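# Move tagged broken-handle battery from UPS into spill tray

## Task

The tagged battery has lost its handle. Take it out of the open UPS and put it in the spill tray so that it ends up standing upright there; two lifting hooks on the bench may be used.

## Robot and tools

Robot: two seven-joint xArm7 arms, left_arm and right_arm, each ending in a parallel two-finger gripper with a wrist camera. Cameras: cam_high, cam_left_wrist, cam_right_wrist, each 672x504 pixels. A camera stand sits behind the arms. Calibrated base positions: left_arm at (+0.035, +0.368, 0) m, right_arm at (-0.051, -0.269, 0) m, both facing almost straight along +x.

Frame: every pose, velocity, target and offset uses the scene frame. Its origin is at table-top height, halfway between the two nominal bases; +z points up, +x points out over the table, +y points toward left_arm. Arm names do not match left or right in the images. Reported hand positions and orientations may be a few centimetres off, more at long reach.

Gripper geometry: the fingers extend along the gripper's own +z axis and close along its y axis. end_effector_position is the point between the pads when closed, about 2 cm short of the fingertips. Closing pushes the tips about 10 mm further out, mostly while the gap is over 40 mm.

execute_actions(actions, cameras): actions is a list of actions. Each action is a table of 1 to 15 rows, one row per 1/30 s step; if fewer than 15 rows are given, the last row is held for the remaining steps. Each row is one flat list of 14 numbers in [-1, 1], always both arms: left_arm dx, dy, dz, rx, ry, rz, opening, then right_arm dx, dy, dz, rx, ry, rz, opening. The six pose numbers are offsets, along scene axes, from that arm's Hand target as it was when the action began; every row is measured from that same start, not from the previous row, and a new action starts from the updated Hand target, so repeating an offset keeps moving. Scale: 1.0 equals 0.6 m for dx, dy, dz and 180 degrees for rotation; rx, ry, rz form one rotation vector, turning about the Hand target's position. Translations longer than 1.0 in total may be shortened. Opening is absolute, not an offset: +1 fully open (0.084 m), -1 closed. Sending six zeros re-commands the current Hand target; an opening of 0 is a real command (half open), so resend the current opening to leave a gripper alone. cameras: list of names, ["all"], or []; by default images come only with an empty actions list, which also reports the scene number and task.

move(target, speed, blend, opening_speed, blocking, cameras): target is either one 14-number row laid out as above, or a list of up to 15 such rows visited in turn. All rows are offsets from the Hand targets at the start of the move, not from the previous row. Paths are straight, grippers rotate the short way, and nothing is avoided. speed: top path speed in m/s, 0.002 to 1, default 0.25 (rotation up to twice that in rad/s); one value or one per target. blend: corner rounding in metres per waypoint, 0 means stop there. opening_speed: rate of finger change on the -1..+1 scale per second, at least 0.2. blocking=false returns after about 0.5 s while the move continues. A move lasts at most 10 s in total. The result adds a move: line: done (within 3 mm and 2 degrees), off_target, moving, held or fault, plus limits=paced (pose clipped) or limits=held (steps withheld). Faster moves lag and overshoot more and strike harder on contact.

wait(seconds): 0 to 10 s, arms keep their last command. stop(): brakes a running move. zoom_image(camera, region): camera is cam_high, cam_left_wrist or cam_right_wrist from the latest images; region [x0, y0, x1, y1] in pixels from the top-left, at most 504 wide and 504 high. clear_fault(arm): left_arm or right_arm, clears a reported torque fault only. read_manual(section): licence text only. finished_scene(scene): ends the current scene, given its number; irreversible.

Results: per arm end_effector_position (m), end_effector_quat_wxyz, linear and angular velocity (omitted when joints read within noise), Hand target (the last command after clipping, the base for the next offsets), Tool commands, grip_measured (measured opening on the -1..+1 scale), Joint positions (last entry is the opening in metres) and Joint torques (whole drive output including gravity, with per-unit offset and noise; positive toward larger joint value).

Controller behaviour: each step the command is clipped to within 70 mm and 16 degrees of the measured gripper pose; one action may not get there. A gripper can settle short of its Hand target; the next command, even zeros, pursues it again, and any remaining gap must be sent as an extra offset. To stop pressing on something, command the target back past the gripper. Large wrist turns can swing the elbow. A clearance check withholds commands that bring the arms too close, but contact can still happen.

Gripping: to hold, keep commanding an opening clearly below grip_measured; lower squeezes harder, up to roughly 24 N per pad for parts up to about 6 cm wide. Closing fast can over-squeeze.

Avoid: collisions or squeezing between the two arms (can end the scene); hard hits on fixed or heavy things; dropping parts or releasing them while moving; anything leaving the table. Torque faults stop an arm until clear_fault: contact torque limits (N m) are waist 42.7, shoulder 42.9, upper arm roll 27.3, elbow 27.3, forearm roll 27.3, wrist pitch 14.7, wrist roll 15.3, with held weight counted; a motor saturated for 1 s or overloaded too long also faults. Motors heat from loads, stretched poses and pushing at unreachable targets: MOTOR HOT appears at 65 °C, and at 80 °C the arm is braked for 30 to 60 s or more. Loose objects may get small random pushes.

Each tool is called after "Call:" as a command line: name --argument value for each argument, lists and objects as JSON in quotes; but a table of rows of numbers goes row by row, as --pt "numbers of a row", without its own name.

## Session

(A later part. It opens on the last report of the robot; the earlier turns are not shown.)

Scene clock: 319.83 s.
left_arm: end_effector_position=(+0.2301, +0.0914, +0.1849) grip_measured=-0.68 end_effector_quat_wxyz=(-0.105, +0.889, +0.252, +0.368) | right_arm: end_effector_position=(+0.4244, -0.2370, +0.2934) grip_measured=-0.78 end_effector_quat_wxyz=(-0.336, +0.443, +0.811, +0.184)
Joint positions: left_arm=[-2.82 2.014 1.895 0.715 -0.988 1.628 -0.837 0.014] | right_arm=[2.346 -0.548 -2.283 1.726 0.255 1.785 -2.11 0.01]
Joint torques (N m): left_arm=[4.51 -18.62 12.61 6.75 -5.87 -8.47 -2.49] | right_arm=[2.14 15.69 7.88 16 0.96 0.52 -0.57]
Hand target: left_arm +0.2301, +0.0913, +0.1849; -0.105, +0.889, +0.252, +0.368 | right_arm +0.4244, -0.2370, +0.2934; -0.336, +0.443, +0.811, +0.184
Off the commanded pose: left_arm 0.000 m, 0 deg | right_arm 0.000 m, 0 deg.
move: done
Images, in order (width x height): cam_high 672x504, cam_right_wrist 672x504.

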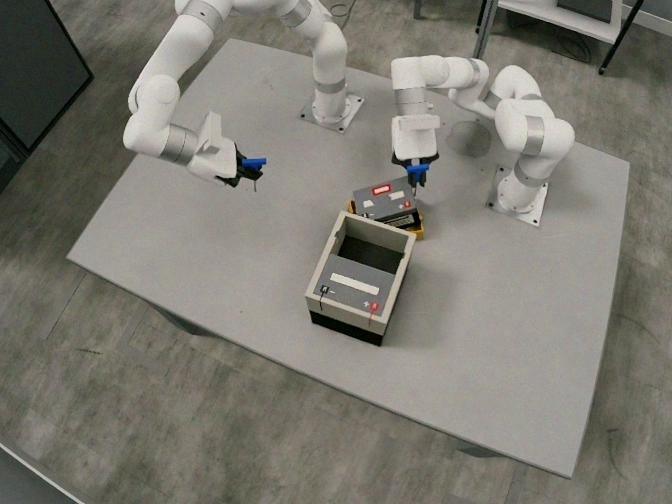

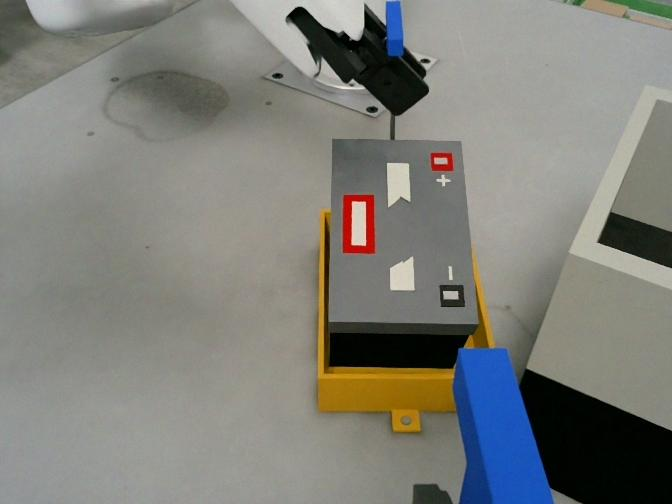

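Call:
move --pt "0.0006 -0.001 0.005 0 0 0 -1 0 0 0 0 0 0 -1" --pt "0.0037 -0.006 0.0117 0 0 0 -1 0 0 0 0 0 0 -1" --speed 0.02 --blend 0.001 --cameras '["cam_right_wrist","cam_high"]'

Call:
zoom_image --camera "cam_high" --region '[380, 150, 450, 220]'

Call:
zoom_image --camera "cam_right_wrist" --region '[300, 60, 510, 270]'

Scene clock: 321.10 s.
left_arm: end_effector_position=(+0.2323, +0.0877, +0.1920) grip_measured=-0.68 end_effector_quat_wxyz=(-0.105, +0.889, +0.252, +0.368) | right_arm: end_effector_position=(+0.4244, -0.2370, +0.2934) grip_measured=-0.78 end_effector_quat_wxyz=(-0.336, +0.443, +0.811, +0.184)
Joint positions: left_arm=[-2.796 1.999 1.916 0.734 -0.975 1.625 -0.83 0.014] | right_arm=[2.346 -0.548 -2.283 1.726 0.255 1.785 -2.11 0.01]
Joint torques (N m): left_arm=[4.2 -18.07 15.82 4.87 0.14 -9.16 0.56] | right_arm=[2.26 15.65 7.75 16.01 0.97 0.57 -0.57]
Hand target: left_arm +0.2323, +0.0877, +0.1920; -0.105, +0.889, +0.252, +0.368 | right_arm +0.4244, -0.2370, +0.2934; -0.336, +0.443, +0.811, +0.184
Off the commanded pose: left_arm 0.000 m, 0 deg | right_arm 0.000 m, 0 deg.
move: done
Images, in order (width x height): cam_high 672x504, cam_right_wrist 672x504.

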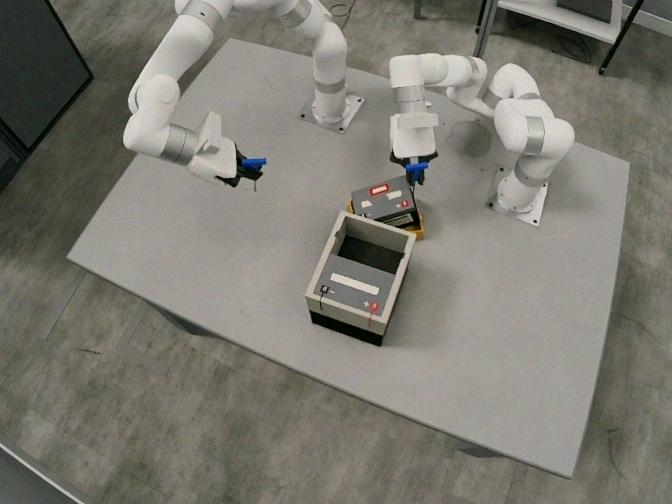

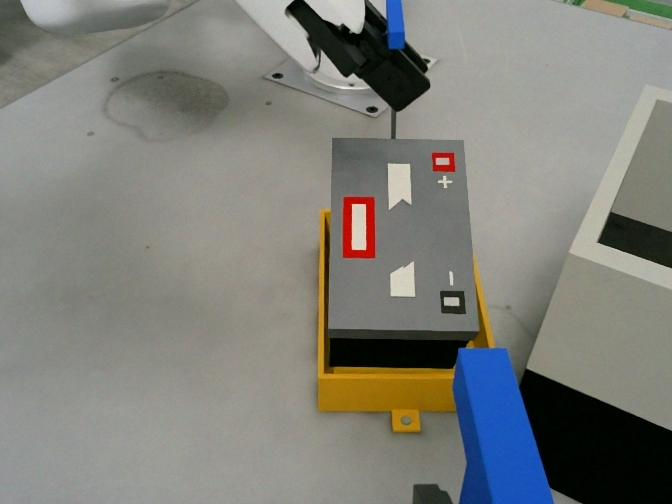

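Scaled by 7.200 from the camera's 672x504 image, which has a finer 960x720 frame.

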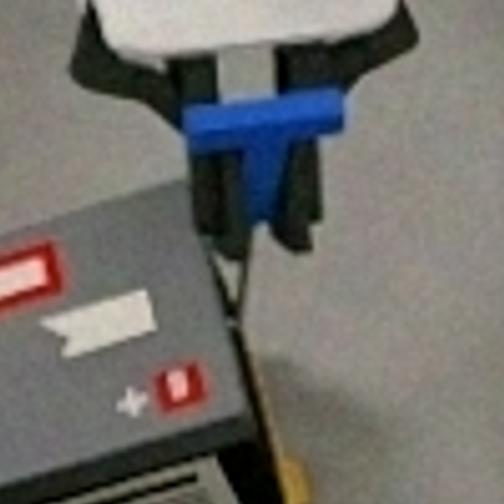

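Scaled by 2.400 from the camera's 672x504 image, which has a finer 960x720 frame.

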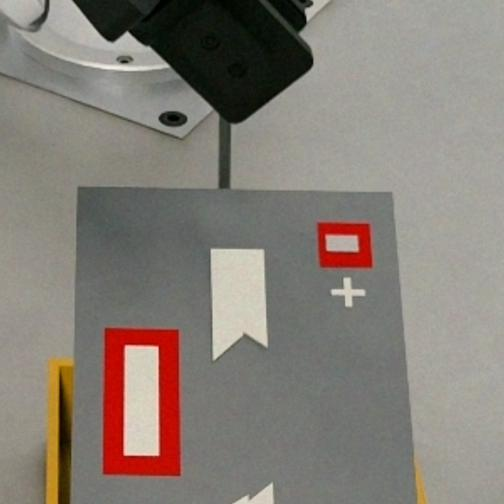

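Call:
move --pt "0.0010 -0.0016 0.0025 0 0 0 -1 0 0 0 0 0 0 -1" --pt "0.0105 -0.0170 0.0025 0 0 0 -1 0 0 0 0 0 0 -1" --speed 0.03 --blend 0.001 --cameras '["cam_right_wrist","cam_high"]'

Call:
zoom_image --camera "cam_high" --region '[340, 150, 440, 250]'

Call:
zoom_image --camera "cam_right_wrist" --region '[300, 110, 510, 420]'

Scene clock: 322.20 s.
left_arm: end_effector_position=(+0.2386, +0.0776, +0.1935) grip_measured=-0.68 end_effector_quat_wxyz=(-0.105, +0.889, +0.252, +0.368) | right_arm: end_effector_position=(+0.4244, -0.2370, +0.2934) grip_measured=-0.78 end_effector_quat_wxyz=(-0.336, +0.443, +0.811, +0.184)
Joint positions: left_arm=[-2.756 1.983 1.921 0.771 -0.981 1.616 -0.833 0.014] | right_arm=[2.346 -0.548 -2.283 1.726 0.255 1.785 -2.11 0.01]
Joint torques (N m): left_arm=[3.63 -19.93 12.66 9.22 -7.65 -10.45 -2.83] | right_arm=[2.25 15.85 7.88 16.02 1.05 0.58 -0.42]
Hand target: left_arm +0.2386, +0.0775, +0.1935; -0.105, +0.889, +0.252, +0.368 | right_arm +0.4244, -0.2370, +0.2934; -0.336, +0.443, +0.811, +0.184
Off the commanded pose: left_arm 0.000 m, 0 deg | right_arm 0.000 m, 0 deg.
move: done; blend cut to 0.0009 m at target 1
Images, in order (width x height): cam_high 672x504, cam_right_wrist 672x504.

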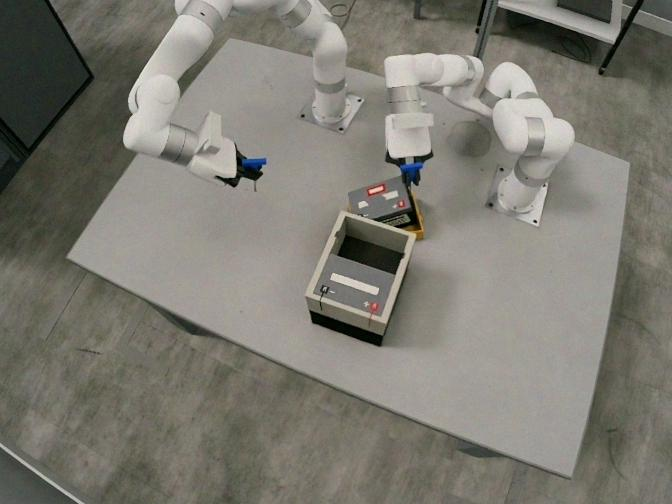

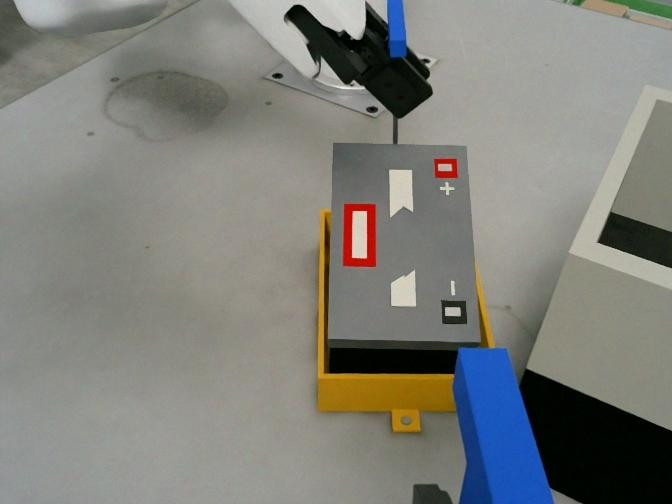

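Scaled by 5.040 from the camera's 672x504 image, which has a finer 960x720 frame.

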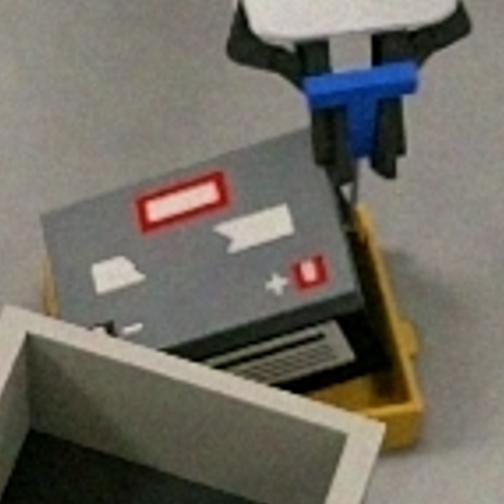

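Scaled by 1.626 from the camera's 672x504 image, which has a finer 960x720 frame.

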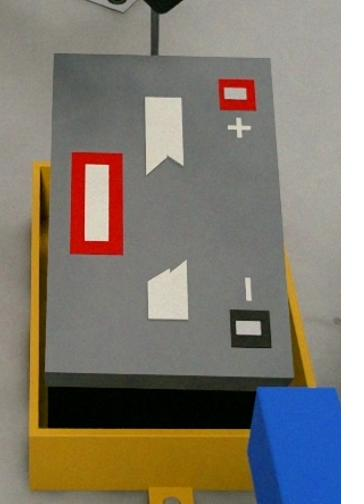

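Call:
move --pt "0.0035 -0.0057 0 0 0 0 -1 0 0 0 0 0 0 -1" --pt "-0.0030 0.0050 -0.0142 0 0 0 -1 0 0 0 0 0 0 -1" --pt "-0.0092 0.0148 -0.0295 0 0 0 -1 0 0 0 0 0 0 -1" --speed 0.03 --blend '[0.0005,0.001,0]' --cameras '["cam_right_wrist","cam_high"]'

Call:
zoom_image --camera "cam_high" --region '[340, 150, 440, 250]'

Call:
zoom_image --camera "cam_right_wrist" --region '[300, 110, 510, 420]'

Scene clock: 324.37 s.
left_arm: end_effector_position=(+0.2331, +0.0864, +0.1758) grip_measured=-0.68 end_effector_quat_wxyz=(-0.105, +0.889, +0.252, +0.368) | right_arm: end_effector_position=(+0.4244, -0.2370, +0.2934) grip_measured=-0.78 end_effector_quat_wxyz=(-0.336, +0.443, +0.811, +0.184)
Joint positions: left_arm=[-2.817 2.019 1.869 0.725 -1.012 1.621 -0.851 0.014] | right_arm=[2.346 -0.548 -2.283 1.726 0.255 1.785 -2.11 0.01]
Joint torques (N m): left_arm=[-4.73 -7.86 12.4 -0.13 -4.25 -8.01 -2.38] | right_arm=[2.21 16.19 7.83 15.91 0.96 0.54 -0.34]
Hand target: left_arm +0.2331, +0.0864, +0.1758; -0.105, +0.889, +0.252, +0.368 | right_arm +0.4244, -0.2370, +0.2934; -0.336, +0.443, +0.811, +0.184
Off the commanded pose: left_arm 0.000 m, 0 deg | right_arm 0.000 m, 0 deg.
move: done
Images, in order (width x height): cam_high 672x504, cam_right_wrist 672x504.

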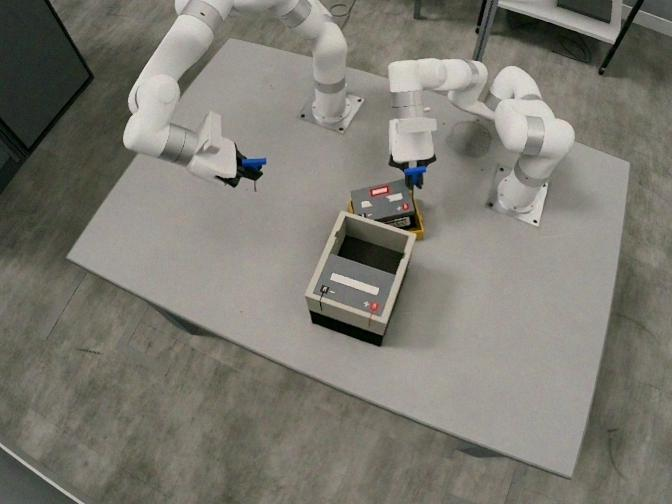

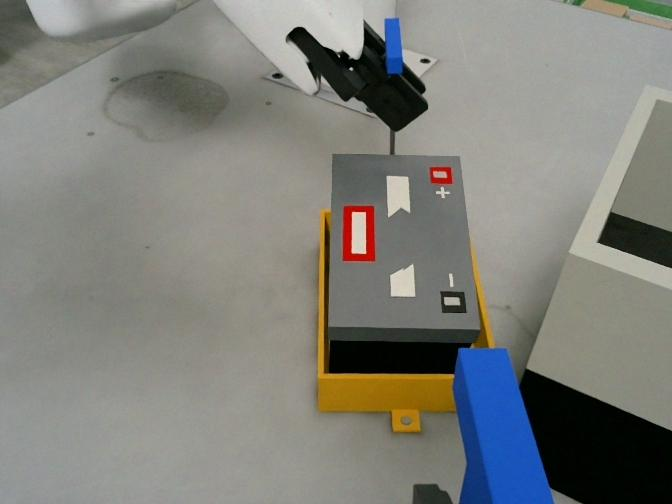

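Scaled by 5.040 from the camera's 672x504 image, which has a finer 960x720 frame.

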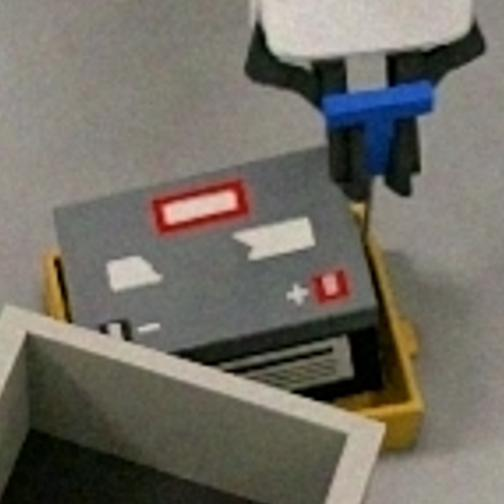

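Scaled by 1.626 from the camera's 672x504 image, which has a finer 960x720 frame.

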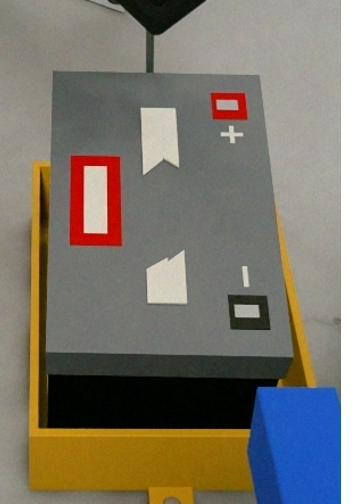

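Call:
move --pt "-0.0056 0.0091 -0.0163 0 0 0 -1 0 0 0 0 0 0 -1" --pt "-0.0107 0.0173 -0.0335 0 0 0 -1 0 0 0 0 0 0 -1" --speed 0.03 --blend '[0.001,0]' --cameras '["cam_right_wrist","cam_high"]'

Call:
zoom_image --camera "cam_high" --region '[340, 150, 440, 250]'

Call:
zoom_image --camera "cam_right_wrist" --region '[300, 110, 510, 420]'

Scene clock: 325.90 s.
left_arm: end_effector_position=(+0.2267, +0.0968, +0.1557) grip_measured=-0.68 end_effector_quat_wxyz=(-0.105, +0.889, +0.252, +0.368) | right_arm: end_effector_position=(+0.4244, -0.2370, +0.2934) grip_measured=-0.78 end_effector_quat_wxyz=(-0.336, +0.443, +0.811, +0.184)
Joint positions: left_arm=[-2.894 2.057 1.804 0.674 -1.05 1.629 -0.875 0.014] | right_arm=[2.346 -0.548 -2.283 1.726 0.255 1.785 -2.11 0.01]
Joint torques (N m): left_arm=[-3.93 -5.32 13.1 -3.66 -1.23 -7.04 -1.86] | right_arm=[2.28 16.35 7.85 16 1 0.57 -0.3]
Hand target: left_arm +0.2267, +0.0968, +0.1557; -0.105, +0.889, +0.252, +0.368 | right_arm +0.4244, -0.2370, +0.2934; -0.336, +0.443, +0.811, +0.184
Off the commanded pose: left_arm 0.000 m, 0 deg | right_arm 0.000 m, 0 deg.
move: done
Images, in order (width x height): cam_high 672x504, cam_right_wrist 672x504.

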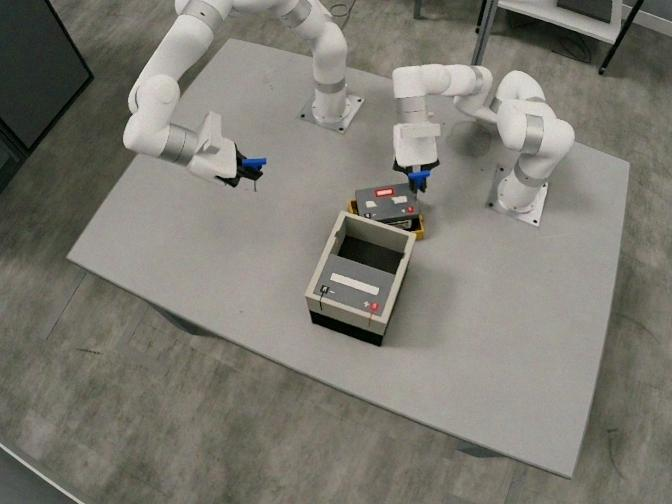

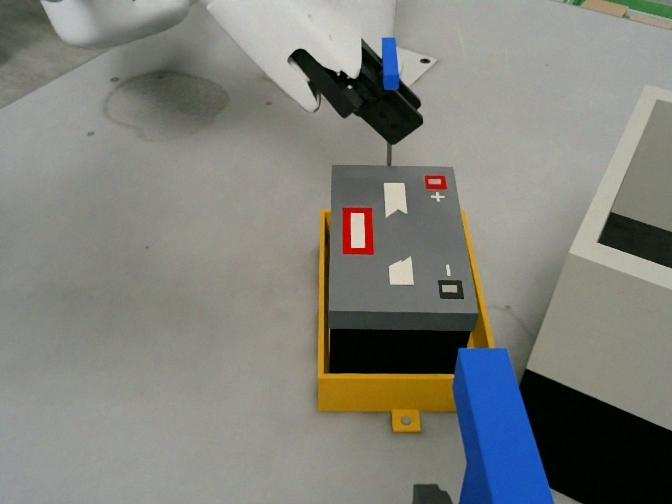

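Scaled by 5.040 from the camera's 672x504 image, which has a finer 960x720 frame.

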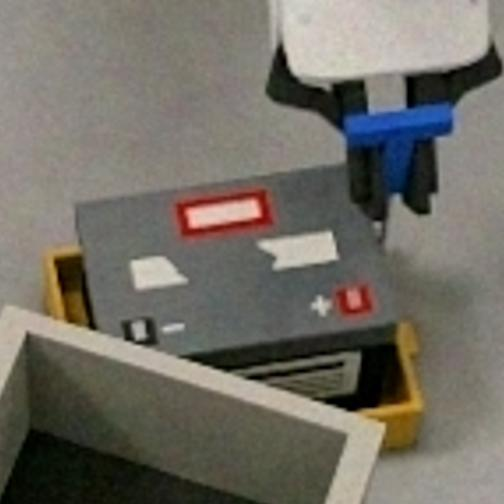

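Scaled by 1.626 from the camera's 672x504 image, which has a finer 960x720 frame.

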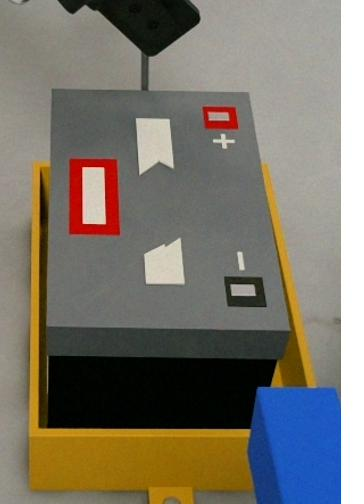

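Call:
move --pt "-0.0010 0.0016 -0.0067 0 0 0 -1 0 0 0 0 0 0 -1" --pt "-0.0010 0.0016 -0.0133 0 0 0 -1 0 0 0 0 0 0 -1" --speed 0.02 --blend '[0.0005,0]' --cameras '["cam_right_wrist","cam_high"]'

Call:
zoom_image --camera "cam_high" --region '[340, 150, 440, 250]'

Call:
zoom_image --camera "cam_right_wrist" --region '[300, 110, 510, 420]'

Scene clock: 327.03 s.
left_arm: end_effector_position=(+0.2261, +0.0977, +0.1477) grip_measured=-0.68 end_effector_quat_wxyz=(-0.105, +0.889, +0.252, +0.368) | right_arm: end_effector_position=(+0.4244, -0.2370, +0.2934) grip_measured=-0.78 end_effector_quat_wxyz=(-0.336, +0.443, +0.811, +0.184)
Joint positions: left_arm=[-2.912 2.068 1.778 0.665 -1.068 1.629 -0.886 0.014] | right_arm=[2.346 -0.548 -2.283 1.726 0.255 1.785 -2.11 0.01]
Joint torques (N m): left_arm=[-4.14 -7.13 9.41 -2.6 -4.08 -7.56 -2.08] | right_arm=[2.3 16.43 7.83 16.02 1 0.55 -0.3]
Hand target: left_arm +0.2261, +0.0977, +0.1477; -0.105, +0.889, +0.252, +0.368 | right_arm +0.4244, -0.2370, +0.2934; -0.336, +0.443, +0.811, +0.184
Off the commanded pose: left_arm 0.000 m, 0 deg | right_arm 0.000 m, 0 deg.
move: done
Images, in order (width x height): cam_high 672x504, cam_right_wrist 672x504.

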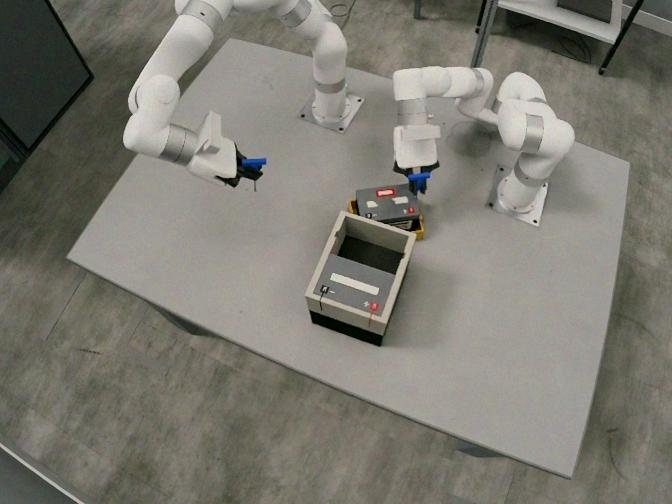

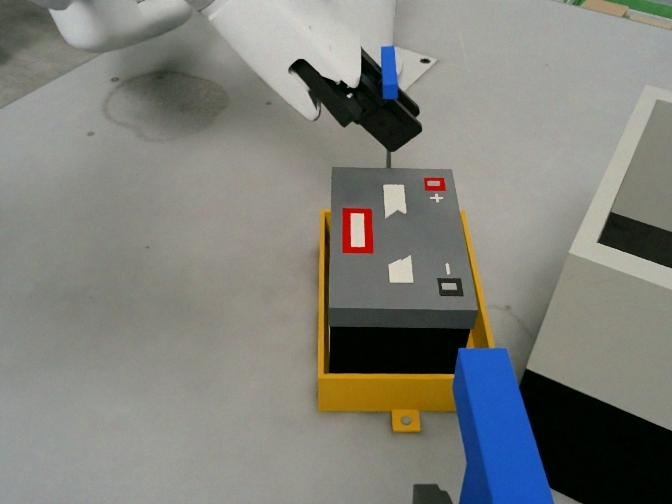

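Scaled by 5.040 from the camera's 672x504 image, which has a finer 960x720 frame.

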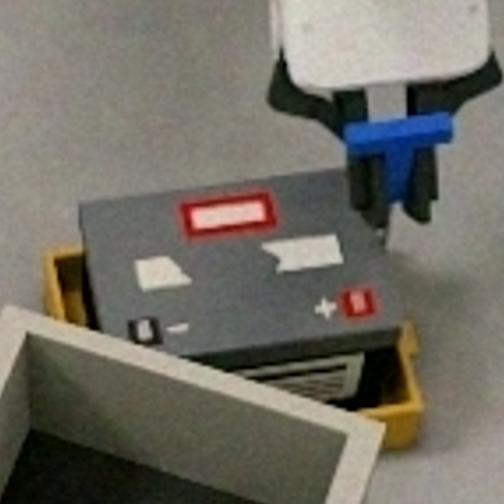

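Scaled by 1.626 from the camera's 672x504 image, which has a finer 960x720 frame.

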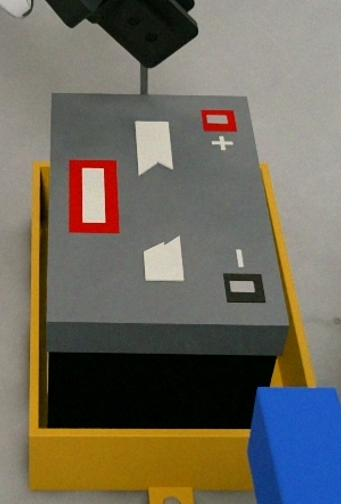

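Call:
move --pt "0 0 -0.005 0 0 0 -1 0 0 0 0 0 0 -1" --pt "-0.0175 0.0283 -0.005 0 0 0 -1 0 0 0 0 0 0 -1" --pt "-0.0400 0.08 0.25 0 0 0 -1 0 0 0 0 0 0 -1" --speed '[0.02,0.03,0.25]' --blend '[0,0.01,0]' --cameras '["cam_right_wrist","cam_high"]'

Call:
zoom_image --camera "cam_right_wrist" --region '[300, 110, 510, 420]'

Call:
zoom_image --camera "cam_high" --region '[340, 150, 440, 250]'

Scene clock: 329.93 s.
left_arm: end_effector_position=(+0.2021, +0.1457, +0.2977) grip_measured=-0.69 end_effector_quat_wxyz=(-0.105, +0.889, +0.252, +0.368) | right_arm: end_effector_position=(+0.4244, -0.2370, +0.2934) grip_measured=-0.78 end_effector_quat_wxyz=(-0.336, +0.443, +0.811, +0.184)
Joint positions: left_arm=[-2.804 1.884 2.223 0.704 -0.661 1.663 -0.687 0.014] | right_arm=[2.346 -0.548 -2.283 1.726 0.255 1.785 -2.11 0.01]
Joint torques (N m): left_arm=[4.44 -19.79 11.97 5.87 2.29 -1.34 1.27] | right_arm=[2.24 16.72 7.83 15.96 1.03 0.55 -0.12]
Hand target: left_arm +0.2021, +0.1457, +0.2977; -0.105, +0.889, +0.252, +0.368 | right_arm +0.4244, -0.2370, +0.2934; -0.336, +0.443, +0.811, +0.184
Off the commanded pose: left_arm 0.000 m, 0 deg | right_arm 0.000 m, 0 deg.
move: done
Images, in order (width x height): cam_high 672x504, cam_right_wrist 672x504.

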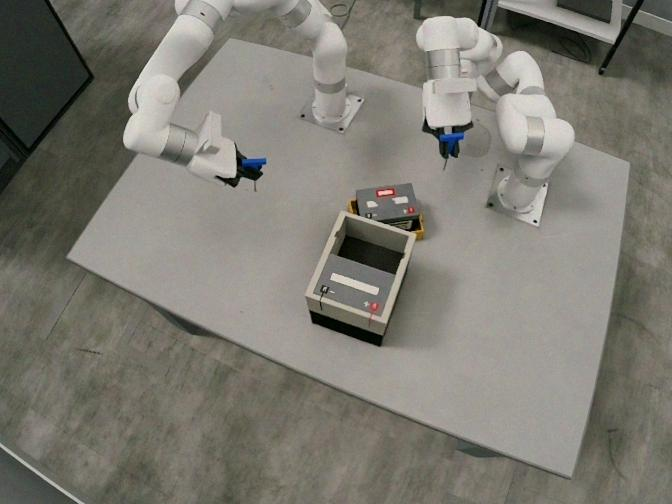

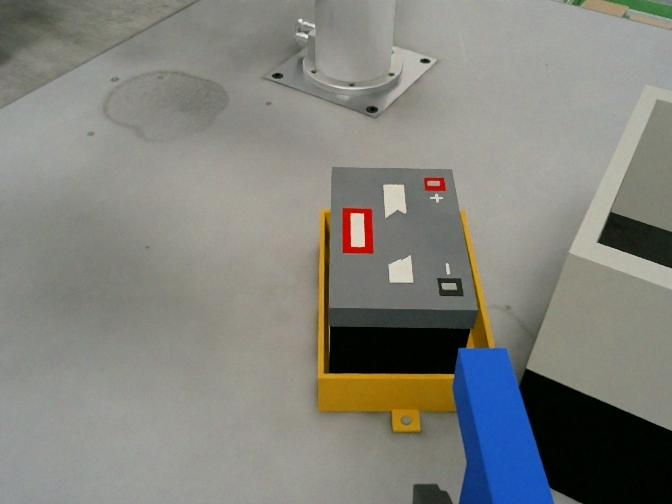

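Scaled by 1.626 from the camera's 672x504 image, which has a finer 960x720 frame.

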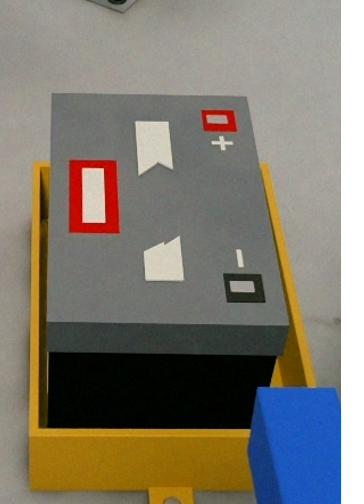

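Scaled by 5.040 from the camera's 672x504 image, which has a finer 960x720 frame.

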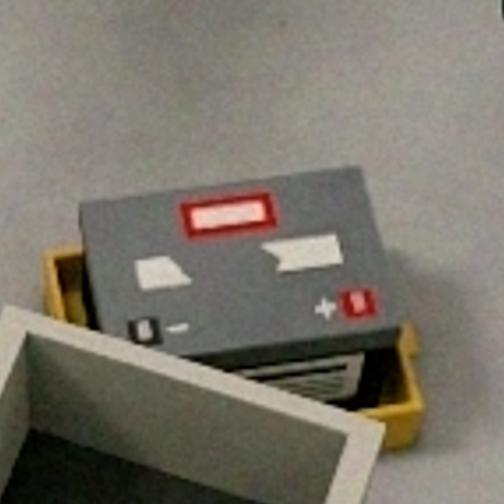

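Call:
move --pt "0.01 0.12 0.03 0 0 -0.3 -1 0 0 0 0 0 0 -1" --pt "0.03 0.2075 0.031 0 0 -0.6206 -1 0 -0.05 -0.25 0 0 0 -1" --speed 0.3 --blend '[0.05,0]' --cameras '["cam_left_wrist","cam_high"]'

Scene clock: 334.03 s.
left_arm: end_effector_position=(+0.2201, +0.2702, +0.3163) grip_measured=-0.69 end_effector_quat_wxyz=(+0.246, +0.708, -0.594, +0.293) | right_arm: end_effector_position=(+0.4245, -0.2670, +0.1434) grip_measured=-0.78 end_effector_quat_wxyz=(-0.336, +0.443, +0.811, +0.184)
Joint positions: left_arm=[-3.56 1.408 3.633 0.333 -0.223 1.365 1.162 0.014] | right_arm=[2.344 -0.693 -2.377 1.523 0.14 1.508 -2.269 0.01]
Joint torques (N m): left_arm=[-3.68 -11.72 -1.74 17.44 0.53 -0.61 1.22] | right_arm=[2.34 16 9.6 8.88 -0.5 -1.65 -2.1]
Hand target: left_arm +0.2201, +0.2702, +0.3163; +0.246, +0.708, -0.594, +0.293 | right_arm +0.4244, -0.2670, +0.1434; -0.336, +0.443, +0.811, +0.184
Off the commanded pose: left_arm 0.000 m, 0 deg | right_arm 0.000 m, 0 deg.
move: done
Images, in order (width x height): cam_high 672x504, cam_left_wrist 672x504.

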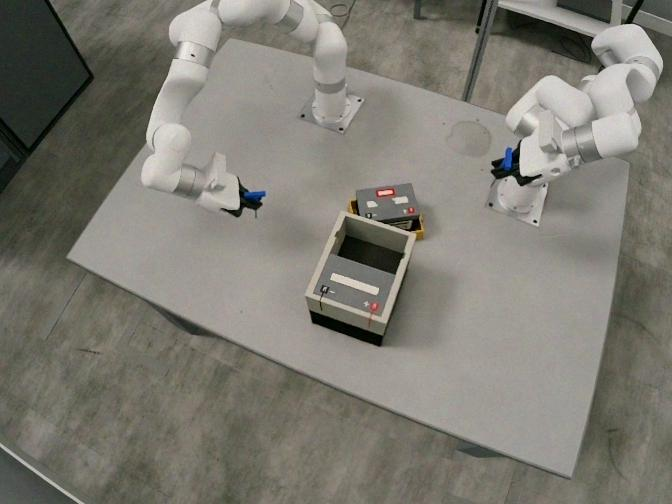

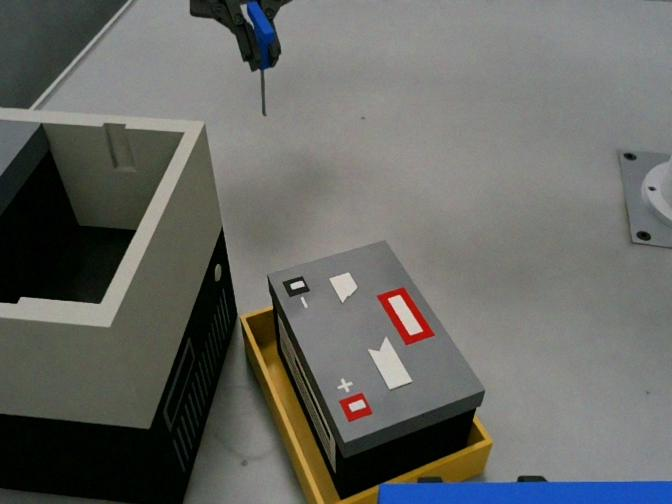

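Call:
move --target '[0,0.03,-0.35,0,0,0,-1,0,0,-0.05,0,0,0,-1]' --speed 0.25

Call:
finished_scene --scene 1

Scene clock: 335.87 s.
left_arm: end_effector_position=(+0.2201, +0.2882, +0.1063) grip_measured=-0.69 end_effector_quat_wxyz=(+0.246, +0.708, -0.594, +0.293) | right_arm: end_effector_position=(+0.4244, -0.2670, +0.1134) grip_measured=-0.78 end_effector_quat_wxyz=(-0.336, +0.443, +0.811, +0.184)
Joint positions: left_arm=[-3.253 1.136 4.166 -0.089 0.15 0.982 1.689 0.014] | right_arm=[2.358 -0.736 -2.398 1.502 0.118 1.451 -2.285 0.01]
Joint torques (N m): left_arm=[-3.67 -9.26 -1.23 12.19 -1.86 -2.63 1.25] | right_arm=[2.29 16.55 10.04 8.55 -0.58 -1.58 -2.13]
Hand target: left_arm +0.2201, +0.2882, +0.1063; +0.246, +0.708, -0.594, +0.293 | right_arm +0.4244, -0.2670, +0.1134; -0.336, +0.443, +0.811, +0.184
Off the commanded pose: left_arm 0.000 m, 0 deg | right_arm 0.000 m, 0 deg.
move: done

The scene is finished: the task was done.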